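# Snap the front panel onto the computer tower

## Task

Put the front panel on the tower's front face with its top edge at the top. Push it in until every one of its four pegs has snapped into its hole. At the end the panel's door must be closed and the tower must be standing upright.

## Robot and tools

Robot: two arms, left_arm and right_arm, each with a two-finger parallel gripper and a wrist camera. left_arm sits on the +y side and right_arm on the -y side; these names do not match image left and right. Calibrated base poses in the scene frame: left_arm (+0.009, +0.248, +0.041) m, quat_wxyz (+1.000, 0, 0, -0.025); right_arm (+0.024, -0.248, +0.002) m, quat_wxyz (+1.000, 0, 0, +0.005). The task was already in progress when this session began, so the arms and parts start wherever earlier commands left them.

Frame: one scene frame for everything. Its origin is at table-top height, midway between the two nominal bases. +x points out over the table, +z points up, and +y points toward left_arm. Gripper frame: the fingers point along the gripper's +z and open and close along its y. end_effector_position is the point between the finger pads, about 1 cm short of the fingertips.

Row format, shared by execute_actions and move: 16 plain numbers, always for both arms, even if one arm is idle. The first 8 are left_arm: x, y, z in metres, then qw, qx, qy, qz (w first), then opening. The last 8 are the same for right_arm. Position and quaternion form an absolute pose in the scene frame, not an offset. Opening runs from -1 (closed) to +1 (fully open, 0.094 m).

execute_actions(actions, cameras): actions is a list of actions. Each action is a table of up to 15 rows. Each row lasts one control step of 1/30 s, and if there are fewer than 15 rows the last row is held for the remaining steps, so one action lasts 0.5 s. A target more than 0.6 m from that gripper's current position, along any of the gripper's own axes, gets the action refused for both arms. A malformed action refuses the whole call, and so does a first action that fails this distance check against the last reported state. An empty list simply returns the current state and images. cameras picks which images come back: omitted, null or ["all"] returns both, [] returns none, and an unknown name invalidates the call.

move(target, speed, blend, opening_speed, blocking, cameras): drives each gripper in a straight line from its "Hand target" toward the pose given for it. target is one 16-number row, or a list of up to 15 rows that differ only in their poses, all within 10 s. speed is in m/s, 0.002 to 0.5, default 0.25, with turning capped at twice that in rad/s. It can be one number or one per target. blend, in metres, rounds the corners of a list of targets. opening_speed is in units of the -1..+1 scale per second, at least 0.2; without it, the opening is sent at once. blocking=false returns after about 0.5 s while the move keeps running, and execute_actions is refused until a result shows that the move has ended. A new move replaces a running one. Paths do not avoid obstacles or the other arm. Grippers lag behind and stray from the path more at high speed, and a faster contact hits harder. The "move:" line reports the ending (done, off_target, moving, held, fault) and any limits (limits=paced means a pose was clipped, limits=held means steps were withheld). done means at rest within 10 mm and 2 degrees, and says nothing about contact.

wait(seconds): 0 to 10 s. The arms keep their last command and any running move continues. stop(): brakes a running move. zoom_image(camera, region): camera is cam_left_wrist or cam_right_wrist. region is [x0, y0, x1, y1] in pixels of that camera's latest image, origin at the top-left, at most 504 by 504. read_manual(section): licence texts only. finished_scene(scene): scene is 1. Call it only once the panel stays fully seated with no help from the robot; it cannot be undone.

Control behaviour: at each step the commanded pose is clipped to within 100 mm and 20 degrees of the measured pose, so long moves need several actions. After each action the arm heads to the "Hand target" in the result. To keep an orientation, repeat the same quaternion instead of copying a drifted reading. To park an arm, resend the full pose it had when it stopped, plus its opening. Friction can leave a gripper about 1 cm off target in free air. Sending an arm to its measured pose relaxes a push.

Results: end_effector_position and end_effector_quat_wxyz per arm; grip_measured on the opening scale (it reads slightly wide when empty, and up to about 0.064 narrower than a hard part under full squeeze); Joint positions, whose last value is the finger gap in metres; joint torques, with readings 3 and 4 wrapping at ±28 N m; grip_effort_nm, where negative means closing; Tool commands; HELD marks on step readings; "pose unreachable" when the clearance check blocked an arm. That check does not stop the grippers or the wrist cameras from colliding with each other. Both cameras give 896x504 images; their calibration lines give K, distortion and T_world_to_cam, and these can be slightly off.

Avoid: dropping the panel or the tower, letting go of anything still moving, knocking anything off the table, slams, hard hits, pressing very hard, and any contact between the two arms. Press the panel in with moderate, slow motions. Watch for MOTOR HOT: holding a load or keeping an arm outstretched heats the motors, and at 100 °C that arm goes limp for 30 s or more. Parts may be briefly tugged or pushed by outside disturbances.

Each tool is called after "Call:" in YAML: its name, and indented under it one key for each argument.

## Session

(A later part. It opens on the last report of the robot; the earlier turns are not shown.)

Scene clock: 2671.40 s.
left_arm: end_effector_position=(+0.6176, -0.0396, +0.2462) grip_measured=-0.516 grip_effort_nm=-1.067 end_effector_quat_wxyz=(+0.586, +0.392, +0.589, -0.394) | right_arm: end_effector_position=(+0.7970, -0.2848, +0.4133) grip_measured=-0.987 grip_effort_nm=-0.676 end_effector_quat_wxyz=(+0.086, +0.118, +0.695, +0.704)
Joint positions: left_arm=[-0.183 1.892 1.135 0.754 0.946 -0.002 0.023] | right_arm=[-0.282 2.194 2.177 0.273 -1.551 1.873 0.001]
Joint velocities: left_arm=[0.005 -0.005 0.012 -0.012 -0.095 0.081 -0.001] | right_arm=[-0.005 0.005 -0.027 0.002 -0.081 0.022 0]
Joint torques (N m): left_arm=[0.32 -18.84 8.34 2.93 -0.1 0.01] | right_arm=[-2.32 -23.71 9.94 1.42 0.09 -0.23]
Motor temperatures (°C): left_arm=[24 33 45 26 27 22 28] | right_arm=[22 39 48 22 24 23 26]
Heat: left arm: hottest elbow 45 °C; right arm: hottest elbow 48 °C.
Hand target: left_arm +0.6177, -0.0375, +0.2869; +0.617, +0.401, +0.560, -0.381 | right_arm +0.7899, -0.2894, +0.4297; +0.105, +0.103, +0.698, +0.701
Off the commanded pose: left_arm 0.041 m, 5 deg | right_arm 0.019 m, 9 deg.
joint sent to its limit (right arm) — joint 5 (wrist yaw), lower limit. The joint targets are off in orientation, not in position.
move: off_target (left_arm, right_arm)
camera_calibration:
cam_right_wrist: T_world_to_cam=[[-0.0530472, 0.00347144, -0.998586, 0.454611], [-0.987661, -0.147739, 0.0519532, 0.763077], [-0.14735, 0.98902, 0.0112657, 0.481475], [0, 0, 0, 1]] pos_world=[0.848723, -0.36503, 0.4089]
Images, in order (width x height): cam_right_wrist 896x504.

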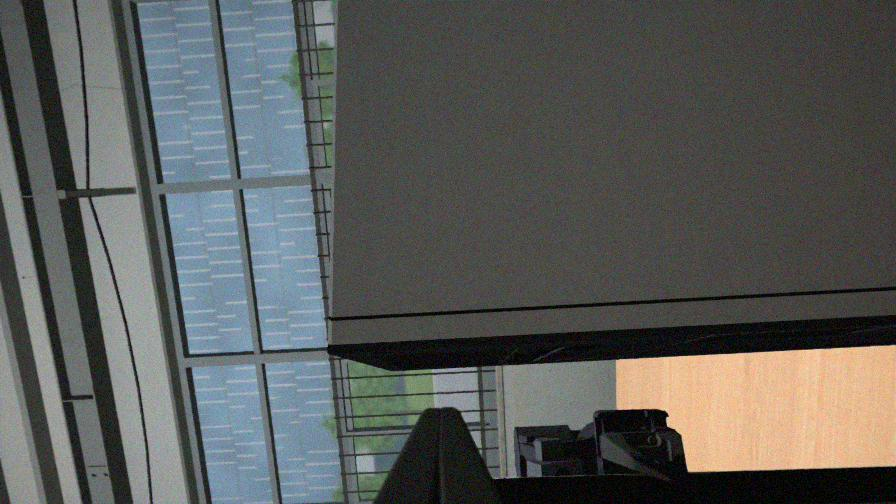

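Call:
move:
  target: [0.618,-0.037,0.287,0.617,0.401,0.560,-0.3815,-1,0.70,-0.31,0.43,0.05,0.05,0.710,0.697,-1]
  cameras: ["cam_right_wrist"]

Call:
zoom_image:
  camera: "cam_right_wrist"
  region: [300, 250, 700, 480]

Scene clock: 2679.43 s.
left_arm: end_effector_position=(+0.6176, -0.0396, +0.2464) grip_measured=-0.516 grip_effort_nm=-1.057 end_effector_quat_wxyz=(+0.587, +0.392, +0.589, -0.394) | right_arm: end_effector_position=(+0.7025, -0.3081, +0.4227) grip_measured=-0.987 grip_effort_nm=-0.681 end_effector_quat_wxyz=(+0.116, +0.139, +0.692, +0.699)
Joint positions: left_arm=[-0.183 1.892 1.135 0.754 0.946 -0.002 0.023] | right_arm=[-0.353 1.893 1.732 0.343 -1.551 1.787 0.001]
Joint velocities: left_arm=[-0.005 0.005 -0.002 0.002 -0.022 -0.051 -0.001] | right_arm=[-0.015 -0.005 -0.017 -0.017 -0.022 0.022 0.001]
Joint torques (N m): left_arm=[0.26 -18.49 8.25 3.23 -0.1 0] | right_arm=[-2.02 -19.84 9.83 1.29 0.05 -0.25]
Motor temperatures (°C): left_arm=[24 33 44 26 27 22 28] | right_arm=[22 41 48 22 24 23 26]
Heat: left arm: hottest elbow 44 °C; right arm: hottest elbow 48 °C.
Hand target: left_arm +0.6178, -0.0372, +0.2863; +0.617, +0.401, +0.560, -0.381 | right_arm +0.6994, -0.3096, +0.4291; +0.128, +0.127, +0.694, +0.697
Off the commanded pose: left_arm 0.041 m, 5 deg | right_arm 0.008 m, 13 deg.
joint sent to its limit (right arm) — joint 5 (wrist yaw), lower limit. The joint targets are off in orientation, not in position.
move: off_target (left_arm, right_arm)
camera_calibration:
cam_right_wrist: T_world_to_cam=[[-0.0421363, 0.00166243, -0.99911, 0.451006], [-0.996203, -0.0763261, 0.0418867, 0.698059], [-0.0761886, 0.997082, 0.00487222, 0.445652], [0, 0, 0, 1]] pos_world=[0.748365, -0.391821, 0.419194]
Images, in order (width x height): cam_right_wrist 896x504.

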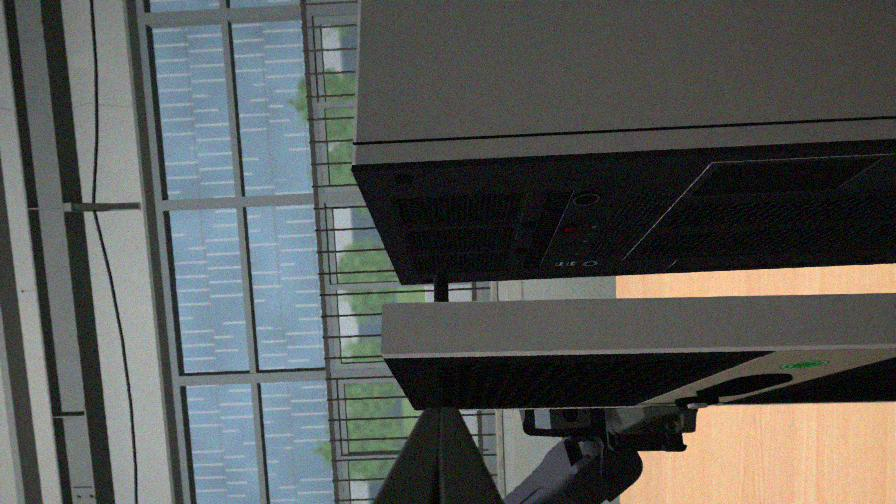

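Scaled by 1.260 from the camera's 896x504 image, which has a finer 1280x720 frame.

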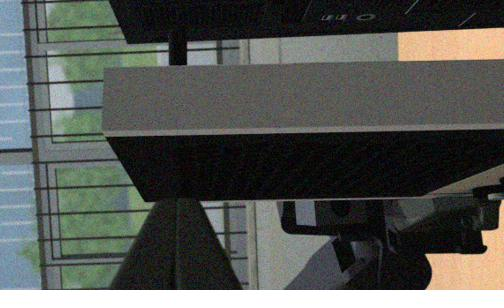

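Call:
move:
  target: [0.672,-0.010,0.288,0.613,0.394,0.5645,-0.3884,-1,0.77,-0.29,0.43,0.05,0.05,0.710,0.697,-1]
  cameras: ["cam_right_wrist"]

Call:
zoom_image:
  camera: "cam_right_wrist"
  region: [310, 300, 490, 440]

Scene clock: 2700.73 s.
left_arm: end_effector_position=(+0.6566, -0.0036, +0.2575) grip_measured=-0.516 grip_effort_nm=-1.057 end_effector_quat_wxyz=(+0.594, +0.384, +0.587, -0.394) | right_arm: end_effector_position=(+0.7670, -0.2911, +0.4109) grip_measured=-0.987 grip_effort_nm=-0.676 end_effector_quat_wxyz=(+0.100, +0.117, +0.696, +0.701)
Joint positions: left_arm=[-0.11 1.941 1.236 0.736 1.006 -0.032 0.023] | right_arm=[-0.301 2.089 2.002 0.306 -1.552 1.816 0.001]
Joint velocities: left_arm=[0.005 -0.005 -0.017 0.012 -0.066 0.022 -0.002] | right_arm=[-0.005 -0.005 0.012 -0.017 -0.037 -0.022 0.001]
Joint torques (N m): left_arm=[-0.67 -15.97 12.18 2.03 0.04 -0.07] | right_arm=[-0.79 -21.77 15.06 0.39 0.12 0]
Motor temperatures (°C): left_arm=[24 33 43 26 26 22 28] | right_arm=[22 39 49 22 24 23 26]
Heat: left arm: hottest elbow 43 °C; right arm: hottest elbow 49 °C.
Hand target: left_arm +0.6700, -0.0089, +0.2874; +0.613, +0.393, +0.564, -0.389 | right_arm +0.7694, -0.2895, +0.4302; +0.108, +0.106, +0.698, +0.700
Off the commanded pose: left_arm 0.035 m, 4 deg | right_arm 0.019 m, 10 deg.
joint sent to its limit (right arm) — joint 5 (wrist yaw), lower limit. The joint targets are off in orientation, not in position.
move: off_target (left_arm, right_arm)
camera_calibration:
cam_right_wrist: T_world_to_cam=[[-0.0343998, -0.00258376, -0.999405, 0.434899], [-0.990993, -0.129405, 0.0344448, 0.747689], [-0.129417, 0.991588, 0.00189102, 0.474172], [0, 0, 0, 1]] pos_world=[0.817281, -0.372305, 0.40799]
Images, in order (width x height): cam_right_wrist 896x504.

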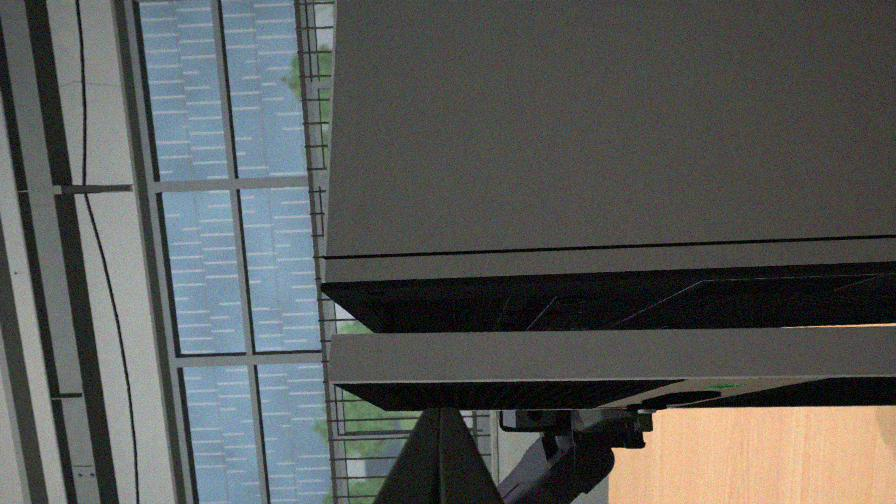

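Scaled by 2.800 from the camera's 896x504 image, which has a finer 1280x720 frame.

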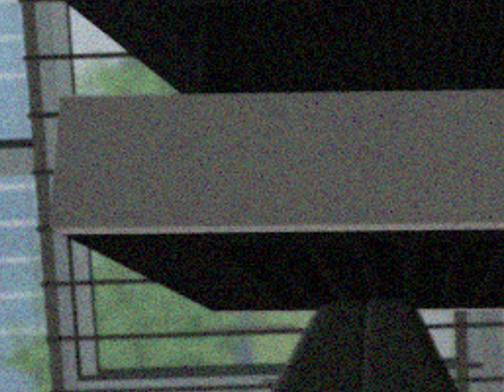

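Call:
move:
  target: [0.705,0.006,0.292,0.615,0.3975,0.562,-0.385,-1,0.82,-0.29,0.43,0.05,0.05,0.710,0.697,-1]
  speed: 0.06
  cameras: ["cam_right_wrist"]

Call:
zoom_image:
  camera: "cam_right_wrist"
  region: [320, 390, 440, 440]

Scene clock: 2717.10 s.
left_arm: end_effector_position=(+0.6814, -0.0021, +0.2619) grip_measured=-0.516 grip_effort_nm=-1.062 end_effector_quat_wxyz=(+0.590, +0.395, +0.578, -0.401) | right_arm: end_effector_position=(+0.8183, -0.2987, +0.4157) grip_measured=-0.987 grip_effort_nm=-0.672 end_effector_quat_wxyz=(+0.098, +0.112, +0.696, +0.702)
Joint positions: left_arm=[-0.097 1.994 1.338 0.694 1.05 -0.031 0.023] | right_arm=[-0.292 2.287 2.343 0.221 -1.552 1.868 0.001]
Joint velocities: left_arm=[-0.005 -0.005 -0.002 0.007 -0.066 -0.022 0] | right_arm=[-0.015 -0.015 0.007 -0.012 -0.081 0.066 -0.001]
Joint torques (N m): left_arm=[1.44 -16.73 12.92 1.94 -0.42 -0.02] | right_arm=[-0.38 -22.89 14.98 0.47 0.2 0.02]
Motor temperatures (°C): left_arm=[24 33 44 26 26 22 28] | right_arm=[22 37 52 22 24 23 26]
Heat: left arm: hottest elbow 44 °C; right arm: hottest elbow 52 °C.
Hand target: left_arm +0.7024, +0.0072, +0.2918; +0.615, +0.397, +0.562, -0.385 | right_arm +0.8197, -0.2898, +0.4302; +0.102, +0.099, +0.698, +0.702
Off the commanded pose: left_arm 0.039 m, 4 deg | right_arm 0.017 m, 9 deg.
joint sent to its limit (right arm) — joint 5 (wrist yaw), lower limit. The joint targets are off in orientation, not in position.
move: off_target (left_arm, right_arm)
camera_calibration:
cam_right_wrist: T_world_to_cam=[[-0.0289743, -0.00349551, -0.999574, 0.436768], [-0.989853, -0.139068, 0.0291789, 0.795788], [-0.13911, 0.990277, 0.000569351, 0.49643], [0, 0, 0, 1]] pos_world=[0.869427, -0.379408, 0.413079]
Images, in order (width x height): cam_right_wrist 896x504.

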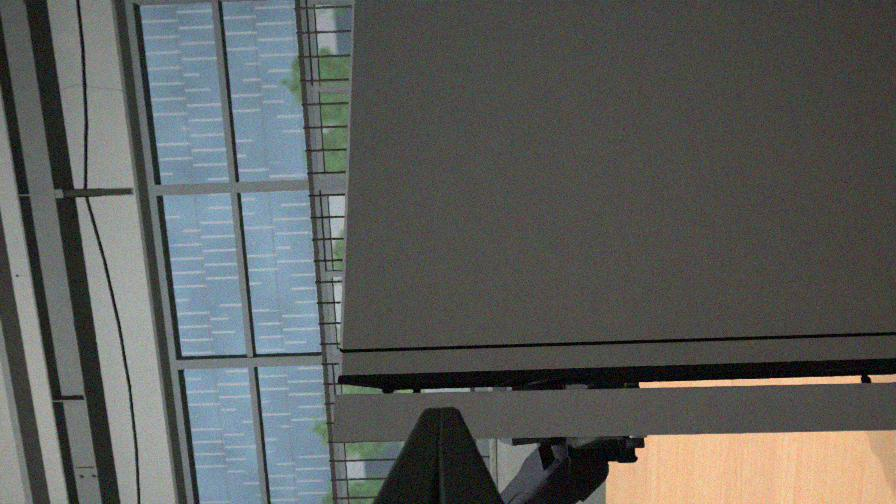

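Scaled by 4.200 from the camera's 896x504 image, which has a finer 1280x720 frame.

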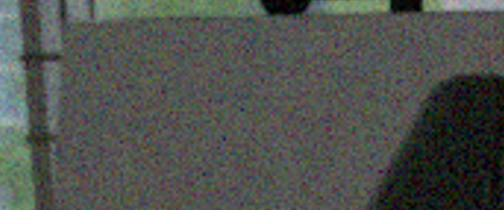

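Call:
move:
  target: [0.675,-0.008,0.289,0.616,0.399,0.561,-0.383,-1,0.82,-0.29,0.43,0.05,0.05,0.710,0.697,-1]
  cameras: []

Call:
move:
  target: [0.708,0.008,0.289,0.616,0.399,0.561,-0.383,-1,0.82,-0.29,0.43,0.05,0.05,0.710,0.697,-1]
  speed: 0.06
  cameras: ["cam_right_wrist"]

Call:
zoom_image:
  camera: "cam_right_wrist"
  region: [320, 360, 440, 410]

Call:
zoom_image:
  camera: "cam_right_wrist"
  region: [776, 350, 896, 400]

Scene clock: 2726.20 s.
left_arm: end_effector_position=(+0.6783, -0.0047, +0.2586) grip_measured=-0.516 grip_effort_nm=-1.077 end_effector_quat_wxyz=(+0.597, +0.390, +0.582, -0.391) | right_arm: end_effector_position=(+0.8183, -0.2987, +0.4157) grip_measured=-0.987 grip_effort_nm=-0.672 end_effector_quat_wxyz=(+0.098, +0.112, +0.696, +0.702)
Joint positions: left_arm=[-0.106 1.985 1.313 0.708 1.015 -0.021 0.023] | right_arm=[-0.292 2.287 2.343 0.22 -1.552 1.868 0.001]
Joint velocities: left_arm=[0.015 -0.015 -0.012 -0.017 -0.007 0.022 0.001] | right_arm=[-0.015 0.015 -0.007 -0.007 -0.095 -0.022 0]
Joint torques (N m): left_arm=[-0.56 -19.37 8.21 2.62 -0.16 0.04] | right_arm=[-0.03 -23.06 14.71 0.5 0.14 -0.03]
Motor temperatures (°C): left_arm=[24 33 45 26 26 22 28] | right_arm=[22 40 54 22 24 23 26]
Heat: left arm: hottest elbow 45 °C; right arm: hottest elbow 54 °C.
Hand target: left_arm +0.6751, -0.0079, +0.2887; +0.616, +0.399, +0.561, -0.383 | right_arm +0.8192, -0.2896, +0.4298; +0.102, +0.099, +0.698, +0.702
Off the commanded pose: left_arm 0.031 m, 4 deg | right_arm 0.017 m, 9 deg.
joint sent to its limit (right arm) — joint 5 (wrist yaw), lower limit. The joint targets are off in orientation, not in position.
move: off_target (left_arm, right_arm)
No camera images: "cameras" was empty.

Scene clock: 2727.83 s.
left_arm: end_effector_position=(+0.6831, -0.0012, +0.2597) grip_measured=-0.516 grip_effort_nm=-1.067 end_effector_quat_wxyz=(+0.591, +0.399, +0.576, -0.399) | right_arm: end_effector_position=(+0.8183, -0.2987, +0.4157) grip_measured=-0.987 grip_effort_nm=-0.676 end_effector_quat_wxyz=(+0.098, +0.112, +0.696, +0.702)
Joint positions: left_arm=[-0.095 2.001 1.344 0.695 1.056 -0.021 0.023] | right_arm=[-0.292 2.287 2.343 0.22 -1.552 1.868 0.001]
Joint velocities: left_arm=[-0.005 -0.005 -0.002 -0.007 -0.066 -0.066 0] | right_arm=[0.005 -0.005 0.002 0.017 -0.051 0.037 0]
Joint torques (N m): left_arm=[1.55 -16.73 12.97 1.96 -0.54 -0.04] | right_arm=[-0.73 -23.18 14.65 0.46 0.15 -0.03]
Motor temperatures (°C): left_arm=[24 33 45 26 26 22 28] | right_arm=[22 40 54 22 24 23 26]
Heat: left arm: hottest elbow 45 °C; right arm: hottest elbow 54 °C.
Hand target: left_arm +0.7050, +0.0092, +0.2887; +0.616, +0.399, +0.561, -0.383 | right_arm +0.8192, -0.2896, +0.4298; +0.102, +0.099, +0.698, +0.702
Off the commanded pose: left_arm 0.040 m, 4 deg | right_arm 0.017 m, 9 deg.
joint sent to its limit (right arm) — joint 5 (wrist yaw), lower limit. The joint targets are off in orientation, not in position.
move: off_target (left_arm, right_arm)
camera_calibration:
cam_right_wrist: T_world_to_cam=[[-0.0293407, -0.00338992, -0.999564, 0.437067], [-0.989842, -0.139071, 0.029527, 0.795642], [-0.13911, 0.990277, 0.000724953, 0.496369], [0, 0, 0, 1]] pos_world=[0.869433, -0.37941, 0.413023]
Images, in order (width x height): cam_right_wrist 896x504.

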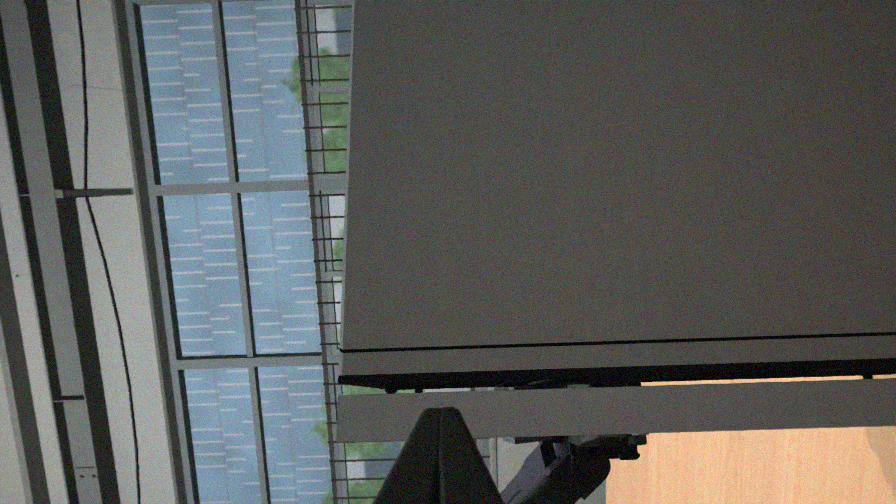

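Scaled by 4.200 from the camera's 896x504 image, which has a finer 1280x720 frame.

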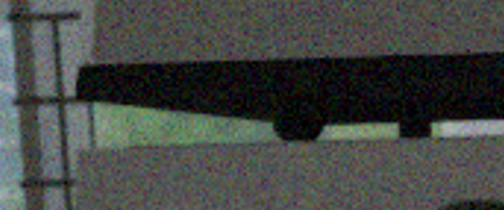

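Scaled by 4.200 from the camera's 896x504 image, which has a finer 1280x720 frame.

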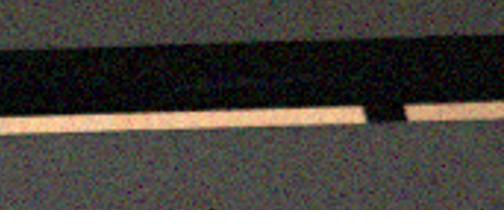

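Call:
move:
  target:
    - [0.708,0.008,0.289,0.616,0.399,0.561,-0.383,-1,0.70,-0.33,0.43,0.164,0.170,0.696,0.677,-1]
    - [0.708,0.008,0.289,0.616,0.399,0.561,-0.383,-1,0.62,-0.225,0.43,0.386,0.398,0.596,0.580,-1]
    - [0.708,0.008,0.289,0.616,0.399,0.561,-0.383,-1,0.69,-0.187,0.43,0.386,0.398,0.596,0.580,-1]
  cameras: ["cam_right_wrist"]

Scene clock: 2757.60 s.
left_arm: end_effector_position=(+0.6832, -0.0012, +0.2599) grip_measured=-0.516 grip_effort_nm=-1.072 end_effector_quat_wxyz=(+0.591, +0.399, +0.576, -0.399) | right_arm: end_effector_position=(+0.6773, -0.1922, +0.3895) grip_measured=-0.987 grip_effort_nm=-0.676 end_effector_quat_wxyz=(+0.371, +0.414, +0.613, +0.562)
Joint positions: left_arm=[-0.095 2.001 1.344 0.695 1.056 -0.021 0.023] | right_arm=[-0.03 1.477 1.205 0.171 -0.411 1.542 0.001]
Joint velocities: left_arm=[-0.005 -0.015 0.002 0.012 0.007 -0.022 0] | right_arm=[-0.024 -0.015 0.007 0.002 -0.022 -0.007 -0.001]
Joint torques (N m): left_arm=[1.55 -16.5 13.05 1.94 -0.54 -0.04] | right_arm=[-1.03 -13.16 15.39 1.68 0.16 -0.07]
Motor temperatures (°C): left_arm=[24 33 49 26 26 21 28] | right_arm=[22 42 56 22 24 23 26]
Heat: left arm: hottest elbow 49 °C; right arm: hottest elbow 56 °C.
Hand target: left_arm +0.7051, +0.0093, +0.2891; +0.616, +0.399, +0.561, -0.383 | right_arm +0.6837, -0.1895, +0.4244; +0.387, +0.397, +0.600, +0.576
Off the commanded pose: left_arm 0.039 m, 4 deg | right_arm 0.043 m, 4 deg.
move: off_target (left_arm, right_arm)
camera_calibration:
cam_right_wrist: T_world_to_cam=[[-0.107845, -0.0260005, -0.993828, 0.453759], [-0.73544, 0.674733, 0.0621536, 0.642985], [0.668952, 0.737604, -0.0918883, -0.188489], [0, 0, 0, 1]] pos_world=[0.647903, -0.283015, 0.393675]
Images, in order (width x height): cam_right_wrist 896x504.

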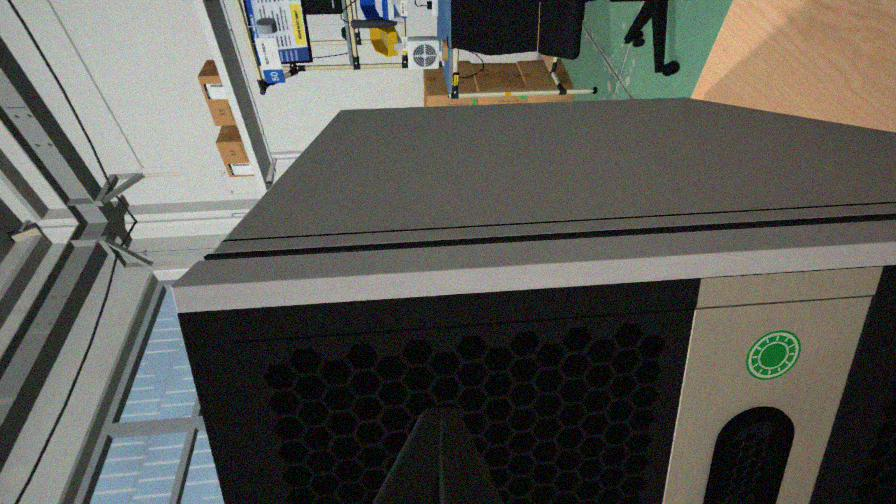

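Call:
move:
  target: [0.708,0.008,0.289,0.616,0.399,0.561,-0.383,-1,0.745,-0.161,0.43,0.386,0.398,0.596,0.580,-1]
  speed: 0.05

Call:
move:
  target: [0.708,0.008,0.289,0.616,0.399,0.561,-0.383,-1,0.785,-0.142,0.43,0.386,0.398,0.596,0.580,-1]
  speed: 0.05

Scene clock: 2765.07 s.
left_arm: end_effector_position=(+0.6832, -0.0012, +0.2599) grip_measured=-0.516 grip_effort_nm=-1.067 end_effector_quat_wxyz=(+0.591, +0.399, +0.576, -0.399) | right_arm: end_effector_position=(+0.7358, -0.1691, +0.4039) grip_measured=-0.987 grip_effort_nm=-0.681 end_effector_quat_wxyz=(+0.380, +0.408, +0.605, +0.568)
Joint positions: left_arm=[-0.095 2.001 1.344 0.695 1.056 -0.021 0.023] | right_arm=[0.016 1.618 1.389 0.159 -0.36 1.55 0.001]
Joint velocities: left_arm=[-0.005 0.005 -0.007 0.017 0.007 0.037 0.002] | right_arm=[-0.005 0.005 -0.002 0.007 -0.007 -0.051 0]
Joint torques (N m): left_arm=[1.26 -16.5 12.97 1.91 -0.53 -0.03] | right_arm=[-0.32 -15.09 15.58 1.05 0.16 0.03]
Motor temperatures (°C): left_arm=[24 33 50 26 26 21 28] | right_arm=[22 40 57 22 24 23 26]
Heat: left arm: hottest elbow 50 °C; right arm: hottest elbow 57 °C.
Hand target: left_arm +0.7051, +0.0093, +0.2890; +0.616, +0.399, +0.561, -0.383 | right_arm +0.7432, -0.1612, +0.4301; +0.386, +0.398, +0.596, +0.581
Off the commanded pose: left_arm 0.039 m, 4 deg | right_arm 0.029 m, 2 deg.
move: off_target (left_arm, right_arm)
camera_calibration:
cam_left_wrist: T_world_to_cam=[[-0.930903, -0.364517, -0.0233802, 0.64275], [-0.128301, 0.386243, -0.913431, 0.365146], [0.341992, -0.847316, -0.406322, -0.041424], [0, 0, 0, 1]] pos_world=[0.659353, 0.0581596, 0.331731]
cam_right_wrist: T_world_to_cam=[[-0.0802623, -0.0223172, -0.996524, 0.456376], [-0.732737, 0.679101, 0.0438078, 0.675739], [0.675762, 0.733706, -0.0708588, -0.257542], [0, 0, 0, 1]] pos_world=[0.705806, -0.25975, 0.406938]

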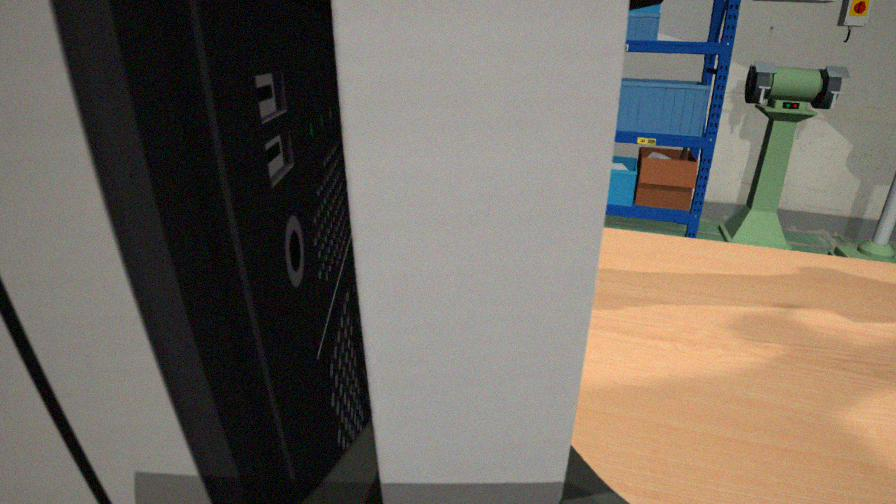

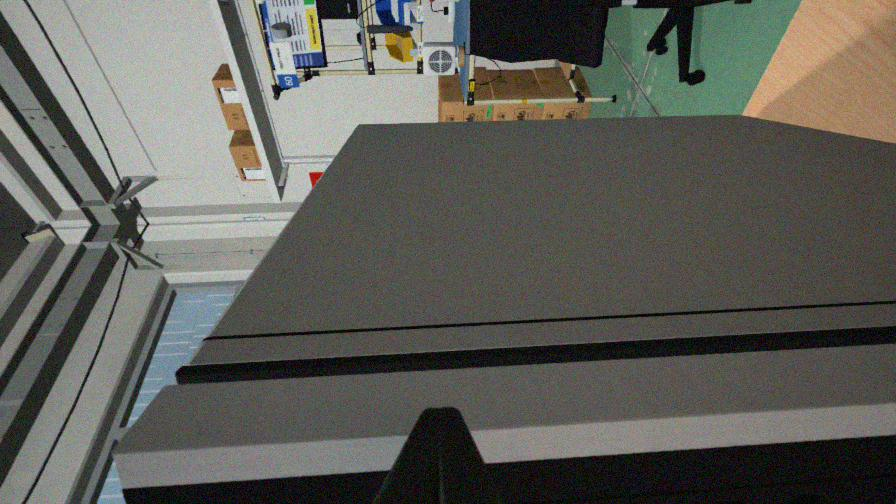

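Scene clock: 2766.43 s.
left_arm: end_effector_position=(+0.6840, -0.0007, +0.2599) grip_measured=-0.516 grip_effort_nm=-1.062 end_effector_quat_wxyz=(+0.591, +0.396, +0.578, -0.400) | right_arm: end_effector_position=(+0.7433, -0.1675, +0.4055) grip_measured=-0.987 grip_effort_nm=-0.676 end_effector_quat_wxyz=(+0.374, +0.416, +0.609, +0.562)
Joint positions: left_arm=[-0.094 2.001 1.344 0.695 1.052 -0.028 0.023] | right_arm=[0.019 1.633 1.426 0.114 -0.353 1.55 0.001]
Joint velocities: left_arm=[-0.005 0.005 0.002 -0.002 -0.066 -0.081 0] | right_arm=[0.005 -0.005 -0.007 0.007 0.007 -0.051 0]
Joint torques (N m): left_arm=[1.67 -16.56 13.04 1.89 -0.34 0.04] | right_arm=[1.44 -9.99 21.86 2.39 1.11 0.07]
Motor temperatures (°C): left_arm=[24 33 50 26 26 21 28] | right_arm=[22 40 57 22 24 23 26]
Heat: left arm: hottest elbow 50 °C; right arm: hottest elbow 57 °C.
Hand target: left_arm +0.7052, +0.0093, +0.2889; +0.616, +0.399, +0.561, -0.383 | right_arm +0.7754, -0.1424, +0.4276; +0.386, +0.398, +0.596, +0.581
Off the commanded pose: left_arm 0.039 m, 4 deg | right_arm 0.055 m, 3 deg.
move: off_target (left_arm, right_arm)
camera_calibration:
cam_left_wrist: T_world_to_cam=[[-0.929417, -0.368697, -0.015675, 0.640632], [-0.136516, 0.382974, -0.913616, 0.37073], [0.342851, -0.846991, -0.406276, -0.0418352], [0, 0, 0, 1]] pos_world=[0.660368, 0.0587855, 0.33175]
cam_right_wrist: T_world_to_cam=[[-0.102485, -0.0228298, -0.994473, 0.474247], [-0.729247, 0.681658, 0.0595036, 0.67151], [0.676532, 0.731314, -0.0865082, -0.258217], [0, 0, 0, 1]] pos_world=[0.712992, -0.258075, 0.409331]

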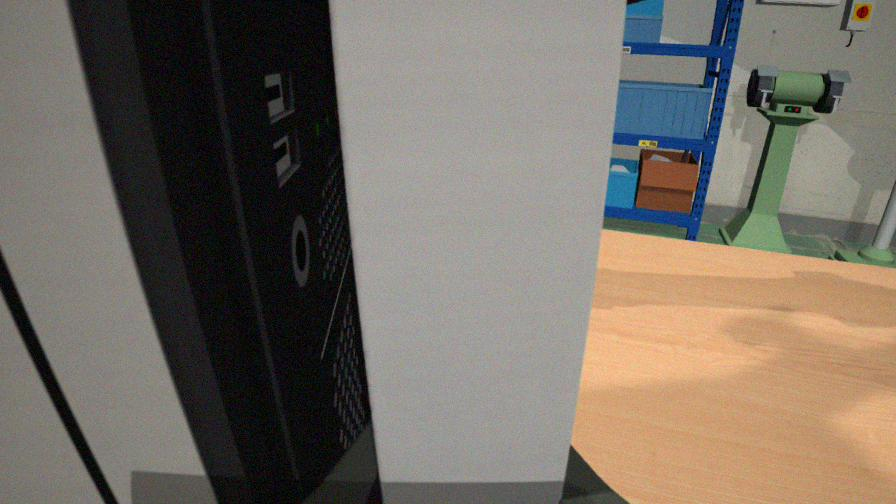

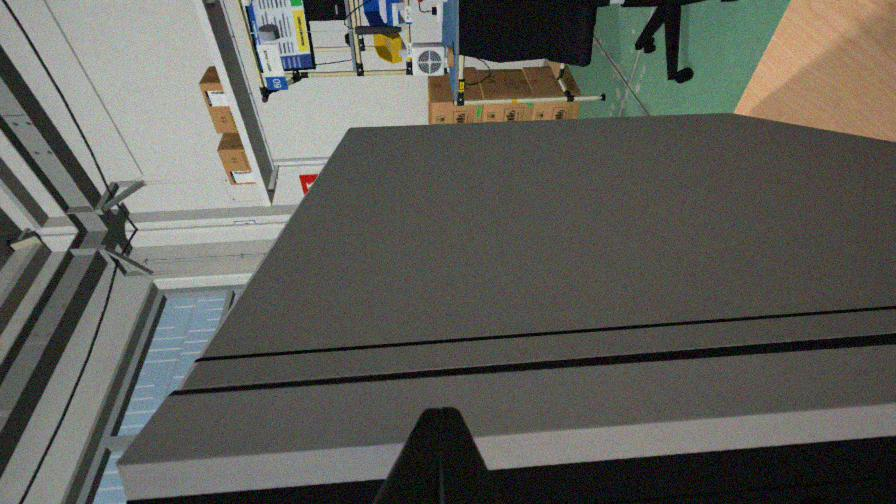

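Call:
move:
  target: [0.708,0.008,0.289,0.616,0.399,0.561,-0.383,-1,0.80,-0.135,0.43,0.386,0.398,0.596,0.580,-1]
  speed: 0.04
  cameras: []

Call:
move:
  target: [0.708,0.008,0.289,0.616,0.399,0.561,-0.383,-1,0.82,-0.126,0.43,0.386,0.398,0.596,0.580,-1]
  speed: 0.04
  cameras: ["cam_right_wrist"]

Scene clock: 2772.53 s.
left_arm: end_effector_position=(+0.6936, -0.0051, +0.2619) grip_measured=-0.516 grip_effort_nm=-1.062 end_effector_quat_wxyz=(+0.597, +0.389, +0.582, -0.392) | right_arm: end_effector_position=(+0.7580, -0.1699, +0.4081) grip_measured=-0.987 grip_effort_nm=-0.672 end_effector_quat_wxyz=(+0.380, +0.421, +0.604, +0.559)
Joint positions: left_arm=[-0.103 2.012 1.368 0.685 1.018 -0.026 0.023] | right_arm=[0.02 1.667 1.475 0.101 -0.332 1.552 0.001]
Joint velocities: left_arm=[0.005 -0.015 -0.002 -0.012 -0.007 -0.037 -0.001] | right_arm=[-0.015 -0.005 -0.012 -0.002 -0.051 0.007 0.001]
Joint torques (N m): left_arm=[1.96 -17.49 11.67 1.99 1.11 0.04] | right_arm=[1.96 -9.93 21.75 2.51 0.6 0.02]
Motor temperatures (°C): left_arm=[24 33 50 26 26 21 28] | right_arm=[22 39 60 22 24 23 26]
Heat: left arm: hottest elbow 50 °C; right arm: hottest elbow 60 °C.
Hand target: left_arm +0.7067, +0.0087, +0.2884; +0.616, +0.399, +0.562, -0.382 | right_arm +0.7892, -0.1355, +0.4273; +0.386, +0.399, +0.596, +0.581
Off the commanded pose: left_arm 0.033 m, 4 deg | right_arm 0.059 m, 4 deg.
move: off_target (left_arm, right_arm)
No camera images: "cameras" was empty.

Scene clock: 2773.93 s.
left_arm: end_effector_position=(+0.7018, -0.0068, +0.2622) grip_measured=-0.516 grip_effort_nm=-1.067 end_effector_quat_wxyz=(+0.601, +0.384, +0.584, -0.387) | right_arm: end_effector_position=(+0.7704, -0.1709, +0.4098) grip_measured=-0.987 grip_effort_nm=-0.676 end_effector_quat_wxyz=(+0.381, +0.425, +0.604, +0.556)
Joint positions: left_arm=[-0.106 2.025 1.39 0.678 0.999 -0.026 0.023] | right_arm=[0.02 1.696 1.52 0.081 -0.324 1.553 0.001]
Joint velocities: left_arm=[-0.005 -0.015 -0.007 0.002 0.037 0.007 0.001] | right_arm=[0.005 -0.015 -0.002 -0.007 -0.051 -0.022 -0.001]
Joint torques (N m): left_arm=[2.2 -18.32 10.44 2.26 1.91 0.03] | right_arm=[2.55 -9.82 22.84 2.71 0.78 0.01]
Motor temperatures (°C): left_arm=[24 33 50 26 26 21 28] | right_arm=[22 39 61 22 24 23 26]
Heat: left arm: hottest elbow 50 °C; right arm: hottest elbow 61 °C.
Hand target: left_arm +0.7076, +0.0080, +0.2884; +0.616, +0.399, +0.562, -0.382 | right_arm +0.8051, -0.1266, +0.4264; +0.386, +0.399, +0.595, +0.581
Off the commanded pose: left_arm 0.031 m, 4 deg | right_arm 0.070 m, 4 deg.
move: off_target (left_arm, right_arm)
camera_calibration:
cam_right_wrist: T_world_to_cam=[[-0.107142, -0.0198327, -0.994046, 0.485103], [-0.709102, 0.702338, 0.0624167, 0.680149], [0.696918, 0.711567, -0.0893131, -0.291644], [0, 0, 0, 1]] pos_world=[0.737522, -0.260549, 0.413715]
Images, in order (width x height): cam_right_wrist 896x504.

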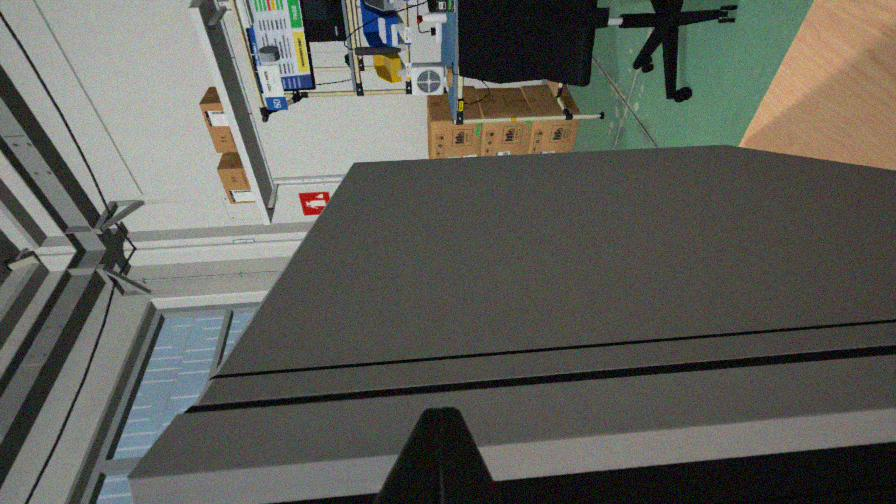

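Call:
move:
  target:
    - [0.719,0.001,0.289,0.616,0.399,0.561,-0.383,-1,0.68,-0.24,0.43,0.386,0.398,0.596,0.580,-1]
    - [0.719,0.001,0.289,0.616,0.399,0.561,-0.383,-1,0.70,-0.33,0.43,0.164,0.170,0.696,0.677,-1]
    - [0.719,0.001,0.289,0.616,0.399,0.561,-0.383,-1,0.82,-0.31,0.43,0.05,0.05,0.710,0.697,-1]

Call:
zoom_image:
  camera: "cam_right_wrist"
  region: [300, 350, 600, 470]

Scene clock: 2784.60 s.
left_arm: end_effector_position=(+0.7017, -0.0066, +0.2619) grip_measured=-0.516 grip_effort_nm=-1.067 end_effector_quat_wxyz=(+0.598, +0.387, +0.583, -0.391) | right_arm: end_effector_position=(+0.8234, -0.3095, +0.4200) grip_measured=-0.987 grip_effort_nm=-0.676 end_effector_quat_wxyz=(+0.103, +0.116, +0.696, +0.701)
Joint positions: left_arm=[-0.104 2.028 1.395 0.672 1.012 -0.026 0.023] | right_arm=[-0.303 2.309 2.421 0.035 -1.551 1.736 0.001]
Joint velocities: left_arm=[0.005 -0.015 -0.007 -0.012 0.007 0.007 0] | right_arm=[-0.005 0.015 -0.022 -0.007 -0.051 -0.007 -0.001]
Joint torques (N m): left_arm=[1.61 -17.08 12.79 2.02 1 0.02] | right_arm=[-0.56 -23 15.02 0.53 0.01 0.01]
Motor temperatures (°C): left_arm=[24 33 49 26 27 21 28] | right_arm=[22 38 60 22 24 23 26]
Heat: left arm: hottest elbow 49 °C; right arm: hottest elbow 60 °C.
Hand target: left_arm +0.7171, +0.0018, +0.2888; +0.616, +0.399, +0.561, -0.382 | right_arm +0.8236, -0.3073, +0.4343; +0.110, +0.106, +0.698, +0.700
Off the commanded pose: left_arm 0.033 m, 4 deg | right_arm 0.011 m, 10 deg.
joint sent to its limit (right arm) — joint 5 (wrist yaw), lower limit. The joint targets are off in position and orientation.
move: off_target (left_arm, right_arm)
camera_calibration:
cam_left_wrist: T_world_to_cam=[[-0.91766, -0.396918, -0.0188573, 0.647363], [-0.14471, 0.378008, -0.914423, 0.383143], [0.370079, -0.836401, -0.404321, -0.0717267], [0, 0, 0, 1]] pos_world=[0.676048, 0.0521268, 0.333562]
cam_right_wrist: T_world_to_cam=[[-0.0278475, -0.00573777, -0.999596, 0.439551], [-0.99167, -0.125646, 0.0283479, 0.805166], [-0.125758, 0.992059, -0.00219105, 0.498548], [0, 0, 0, 1]] pos_world=[0.873396, -0.390901, 0.417641]

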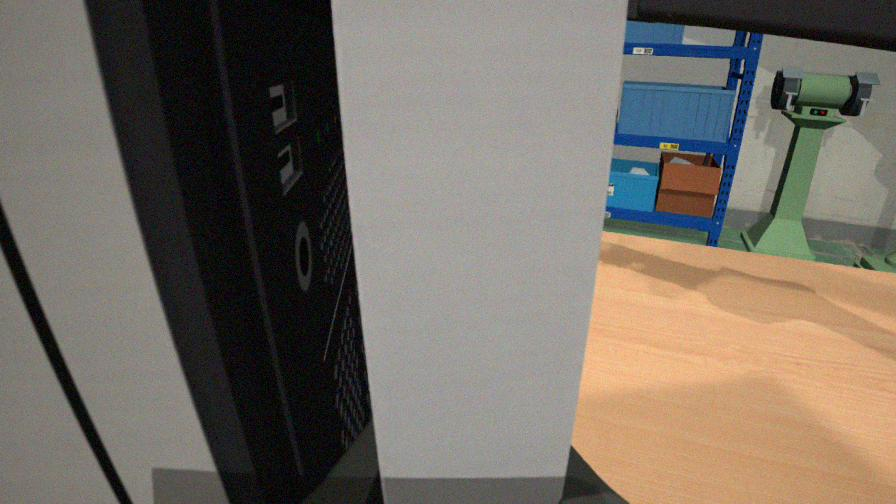

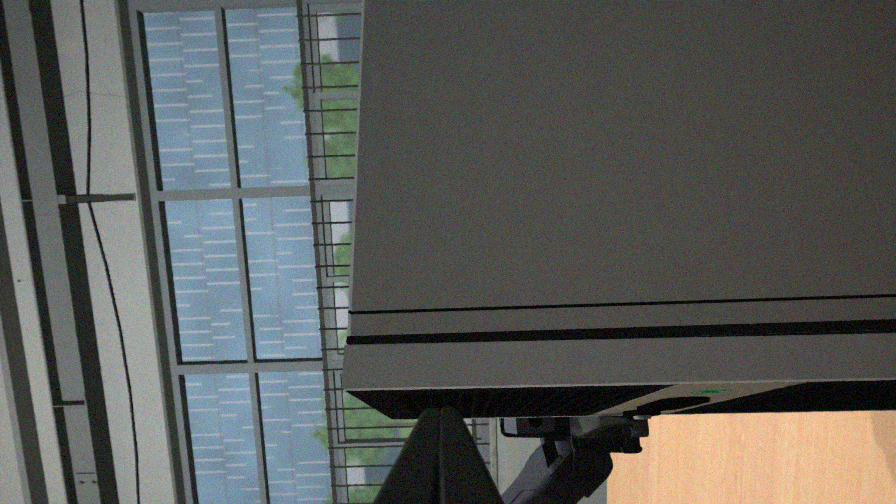

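Scaled by 1.680 from the camera's 896x504 image, which has a finer 1280x720 frame.

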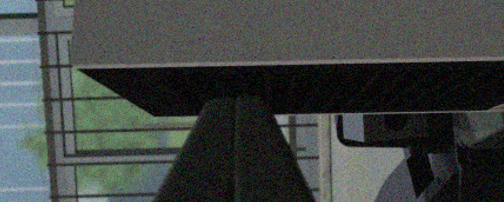

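Call:
move:
  target:
    - [0.719,0.001,0.289,0.616,0.399,0.561,-0.383,-1,0.70,-0.33,0.33,0.164,0.170,0.696,0.677,-1]
    - [0.719,0.001,0.289,0.616,0.399,0.561,-0.383,-1,0.66,-0.24,0.12,0.386,0.398,0.596,0.580,-1]
    - [0.719,0.001,0.289,0.616,0.399,0.561,-0.383,-1,0.71,-0.19,0.10,0.386,0.398,0.596,0.580,-1]
  cameras: ["cam_right_wrist"]

Scene clock: 2794.37 s.
left_arm: end_effector_position=(+0.7017, -0.0066, +0.2619) grip_measured=-0.516 grip_effort_nm=-1.062 end_effector_quat_wxyz=(+0.598, +0.387, +0.583, -0.391) | right_arm: end_effector_position=(+0.6929, -0.1911, +0.0905) grip_measured=-0.987 grip_effort_nm=-0.672 end_effector_quat_wxyz=(+0.382, +0.400, +0.608, +0.570)
Joint positions: left_arm=[-0.104 2.028 1.395 0.672 1.012 -0.026 0.023] | right_arm=[-0.029 2.037 0.97 1.004 -0.417 1.537 0.001]
Joint velocities: left_arm=[-0.005 -0.024 0.002 -0.012 0.051 0.007 -0.001] | right_arm=[-0.024 -0.005 0.002 0.002 -0.066 -0.022 0.001]
Joint torques (N m): left_arm=[1.14 -17.08 12.92 1.95 1 0.04] | right_arm=[-1.38 -15.21 9.11 1.33 0.14 0.02]
Motor temperatures (°C): left_arm=[24 34 50 26 27 21 28] | right_arm=[22 39 59 22 24 23 26]
Heat: left arm: hottest elbow 50 °C; right arm: hottest elbow 59 °C.
Hand target: left_arm +0.7171, +0.0018, +0.2887; +0.616, +0.399, +0.561, -0.382 | right_arm +0.7049, -0.1924, +0.0975; +0.387, +0.397, +0.600, +0.577
Off the commanded pose: left_arm 0.033 m, 4 deg | right_arm 0.020 m, 2 deg.
move: off_target (left_arm, right_arm)
camera_calibration:
cam_right_wrist: T_world_to_cam=[[-0.0682906, -0.0310192, -0.997183, 0.130206], [-0.741841, 0.669906, 0.0299652, 0.678762], [0.667089, 0.741798, -0.0687596, -0.227265], [0, 0, 0, 1]] pos_world=[0.664032, -0.282082, 0.0938736]
Images, in order (width x height): cam_right_wrist 896x504.

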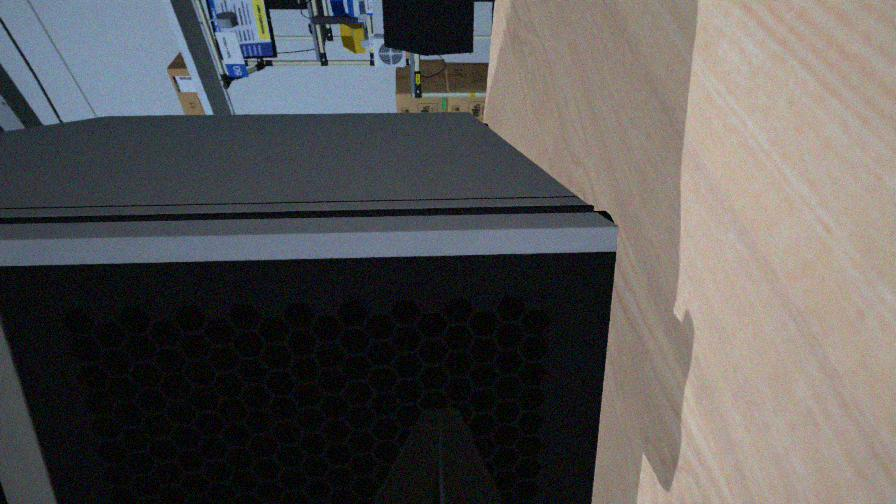

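Call:
move:
  target: [0.719,0.001,0.289,0.616,0.399,0.561,-0.383,-1,0.79,-0.15,0.085,0.386,0.398,0.596,0.580,-1]
  speed: 0.05
  cameras: []

Call:
move:
  target: [0.719,0.001,0.289,0.616,0.399,0.561,-0.383,-1,0.83,-0.13,0.085,0.386,0.398,0.596,0.580,-1]
  speed: 0.04
  cameras: ["cam_right_wrist"]

Scene clock: 2802.23 s.
left_arm: end_effector_position=(+0.7021, -0.0065, +0.2616) grip_measured=-0.515 grip_effort_nm=-1.067 end_effector_quat_wxyz=(+0.599, +0.388, +0.582, -0.389) | right_arm: end_effector_position=(+0.7691, -0.1646, +0.0804) grip_measured=-0.987 grip_effort_nm=-0.672 end_effector_quat_wxyz=(+0.387, +0.404, +0.601, +0.571)
Joint positions: left_arm=[-0.104 2.028 1.395 0.672 1.01 -0.021 0.023] | right_arm=[0.022 2.175 1.217 0.907 -0.351 1.549 0.001]
Joint velocities: left_arm=[-0.024 -0.005 -0.002 -0.012 0.051 0.022 0] | right_arm=[-0.024 -0.015 -0.017 -0.017 -0.051 -0.051 0]
Joint torques (N m): left_arm=[1.44 -17.08 12.97 1.96 1.06 0] | right_arm=[0.56 -16.5 13.05 0.62 0.42 -0.05]
Motor temperatures (°C): left_arm=[24 34 50 26 27 21 28] | right_arm=[22 38 58 22 24 23 26]
Heat: left arm: hottest elbow 50 °C; right arm: hottest elbow 58 °C.
Hand target: left_arm +0.7172, +0.0018, +0.2886; +0.616, +0.399, +0.561, -0.382 | right_arm +0.7878, -0.1499, +0.0857; +0.386, +0.398, +0.597, +0.580
Off the commanded pose: left_arm 0.033 m, 3 deg | right_arm 0.026 m, 1 deg.
move: off_target (left_arm, right_arm)
No camera images: "cameras" was empty.

Scene clock: 2803.63 s.
left_arm: end_effector_position=(+0.7021, -0.0065, +0.2616) grip_measured=-0.515 grip_effort_nm=-1.062 end_effector_quat_wxyz=(+0.600, +0.388, +0.582, -0.388) | right_arm: end_effector_position=(+0.7718, -0.1652, +0.0778) grip_measured=-0.987 grip_effort_nm=-0.672 end_effector_quat_wxyz=(+0.382, +0.411, +0.603, +0.568)
Joint positions: left_arm=[-0.104 2.028 1.395 0.672 1.009 -0.02 0.023] | right_arm=[0.022 2.176 1.225 0.883 -0.346 1.555 0.001]
Joint velocities: left_arm=[-0.005 -0.005 -0.007 -0.012 -0.022 0.007 0] | right_arm=[-0.005 0.005 -0.007 -0.012 -0.095 -0.051 -0.001]
Joint torques (N m): left_arm=[1.55 -17.26 12.85 1.96 1.09 -0.01] | right_arm=[2.61 -13.86 21.35 -0.59 1.39 0.01]
Motor temperatures (°C): left_arm=[24 34 50 26 27 21 28] | right_arm=[22 38 58 22 24 23 26]
Heat: left arm: hottest elbow 50 °C; right arm: hottest elbow 58 °C.
Hand target: left_arm +0.7172, +0.0018, +0.2887; +0.616, +0.399, +0.561, -0.382 | right_arm +0.8146, -0.1306, +0.0883; +0.386, +0.398, +0.596, +0.581
Off the commanded pose: left_arm 0.033 m, 3 deg | right_arm 0.068 m, 2 deg.
move: off_target (left_arm, right_arm)
camera_calibration:
cam_right_wrist: T_world_to_cam=[[-0.0799458, -0.01805, -0.996636, 0.134873], [-0.72788, 0.68416, 0.0459966, 0.710665], [0.681028, 0.729108, -0.067834, -0.312878], [0, 0, 0, 1]] pos_world=[0.74114, -0.255652, 0.080507]
Images, in order (width x height): cam_right_wrist 896x504.

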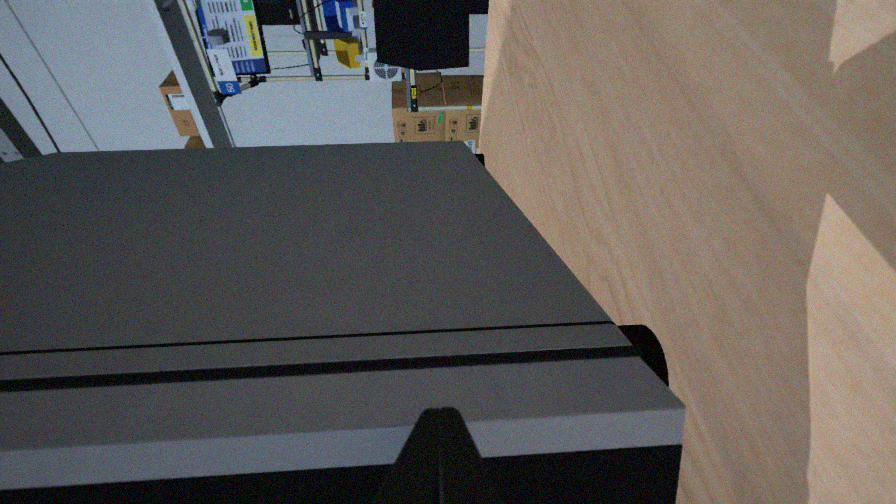

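Call:
move:
  target: [0.719,0.001,0.289,0.616,0.399,0.561,-0.383,-1,0.86,-0.116,0.09,0.386,0.398,0.596,0.580,-1]
  speed: 0.04
  cameras: ["cam_right_wrist"]

Scene clock: 2809.43 s.
left_arm: end_effector_position=(+0.7101, -0.0057, +0.2613) grip_measured=-0.514 grip_effort_nm=-1.062 end_effector_quat_wxyz=(+0.606, +0.389, +0.581, -0.381) | right_arm: end_effector_position=(+0.8467, -0.1701, +0.0752) grip_measured=-0.987 grip_effort_nm=-0.672 end_effector_quat_wxyz=(+0.399, +0.429, +0.589, +0.556)
Joint positions: left_arm=[-0.102 2.042 1.417 0.667 1 -0.006 0.023] | right_arm=[0.026 2.3 1.484 0.751 -0.282 1.56 0.001]
Joint velocities: left_arm=[-0.005 0.005 -0.002 0.012 -0.022 -0.037 0] | right_arm=[-0.015 -0.015 0.002 0.007 -0.007 -0.037 0]
Joint torques (N m): left_arm=[1.2 -18.26 11.69 1.92 1.55 -0.11] | right_arm=[3.08 -20.48 12.64 1.16 -0.6 -0.12]
Motor temperatures (°C): left_arm=[24 34 50 26 27 21 28] | right_arm=[22 38 60 22 24 23 26]
Heat: left arm: hottest elbow 50 °C; right arm: hottest elbow 60 °C.
Hand target: left_arm +0.7181, +0.0015, +0.2887; +0.616, +0.399, +0.561, -0.382 | right_arm +0.8545, -0.1169, +0.0909; +0.386, +0.398, +0.596, +0.580
Off the commanded pose: left_arm 0.030 m, 3 deg | right_arm 0.058 m, 5 deg.
move: off_target (left_arm, right_arm)
camera_calibration:
cam_right_wrist: T_world_to_cam=[[-0.0798839, -0.0123875, -0.996727, 0.139042], [-0.684974, 0.727123, 0.0458613, 0.739605], [0.724175, 0.686396, -0.0665705, -0.40435], [0, 0, 0, 1]] pos_world=[0.810537, -0.258517, 0.0777496]
Images, in order (width x height): cam_right_wrist 896x504.

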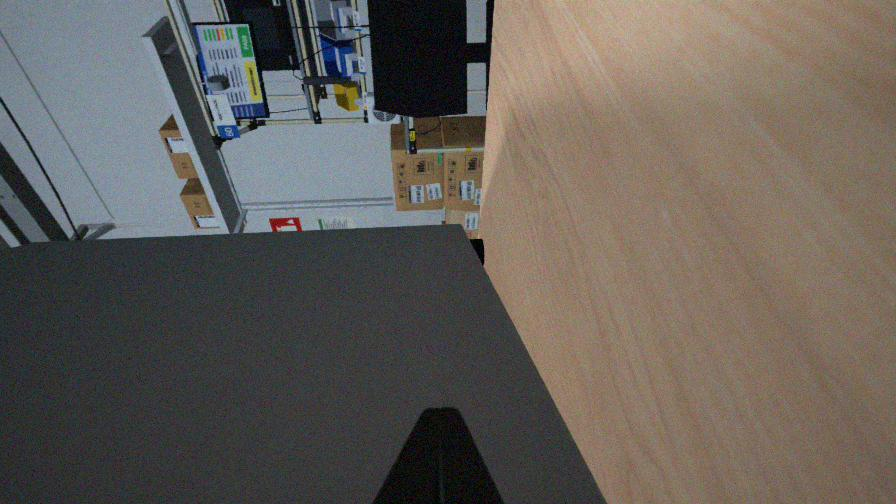

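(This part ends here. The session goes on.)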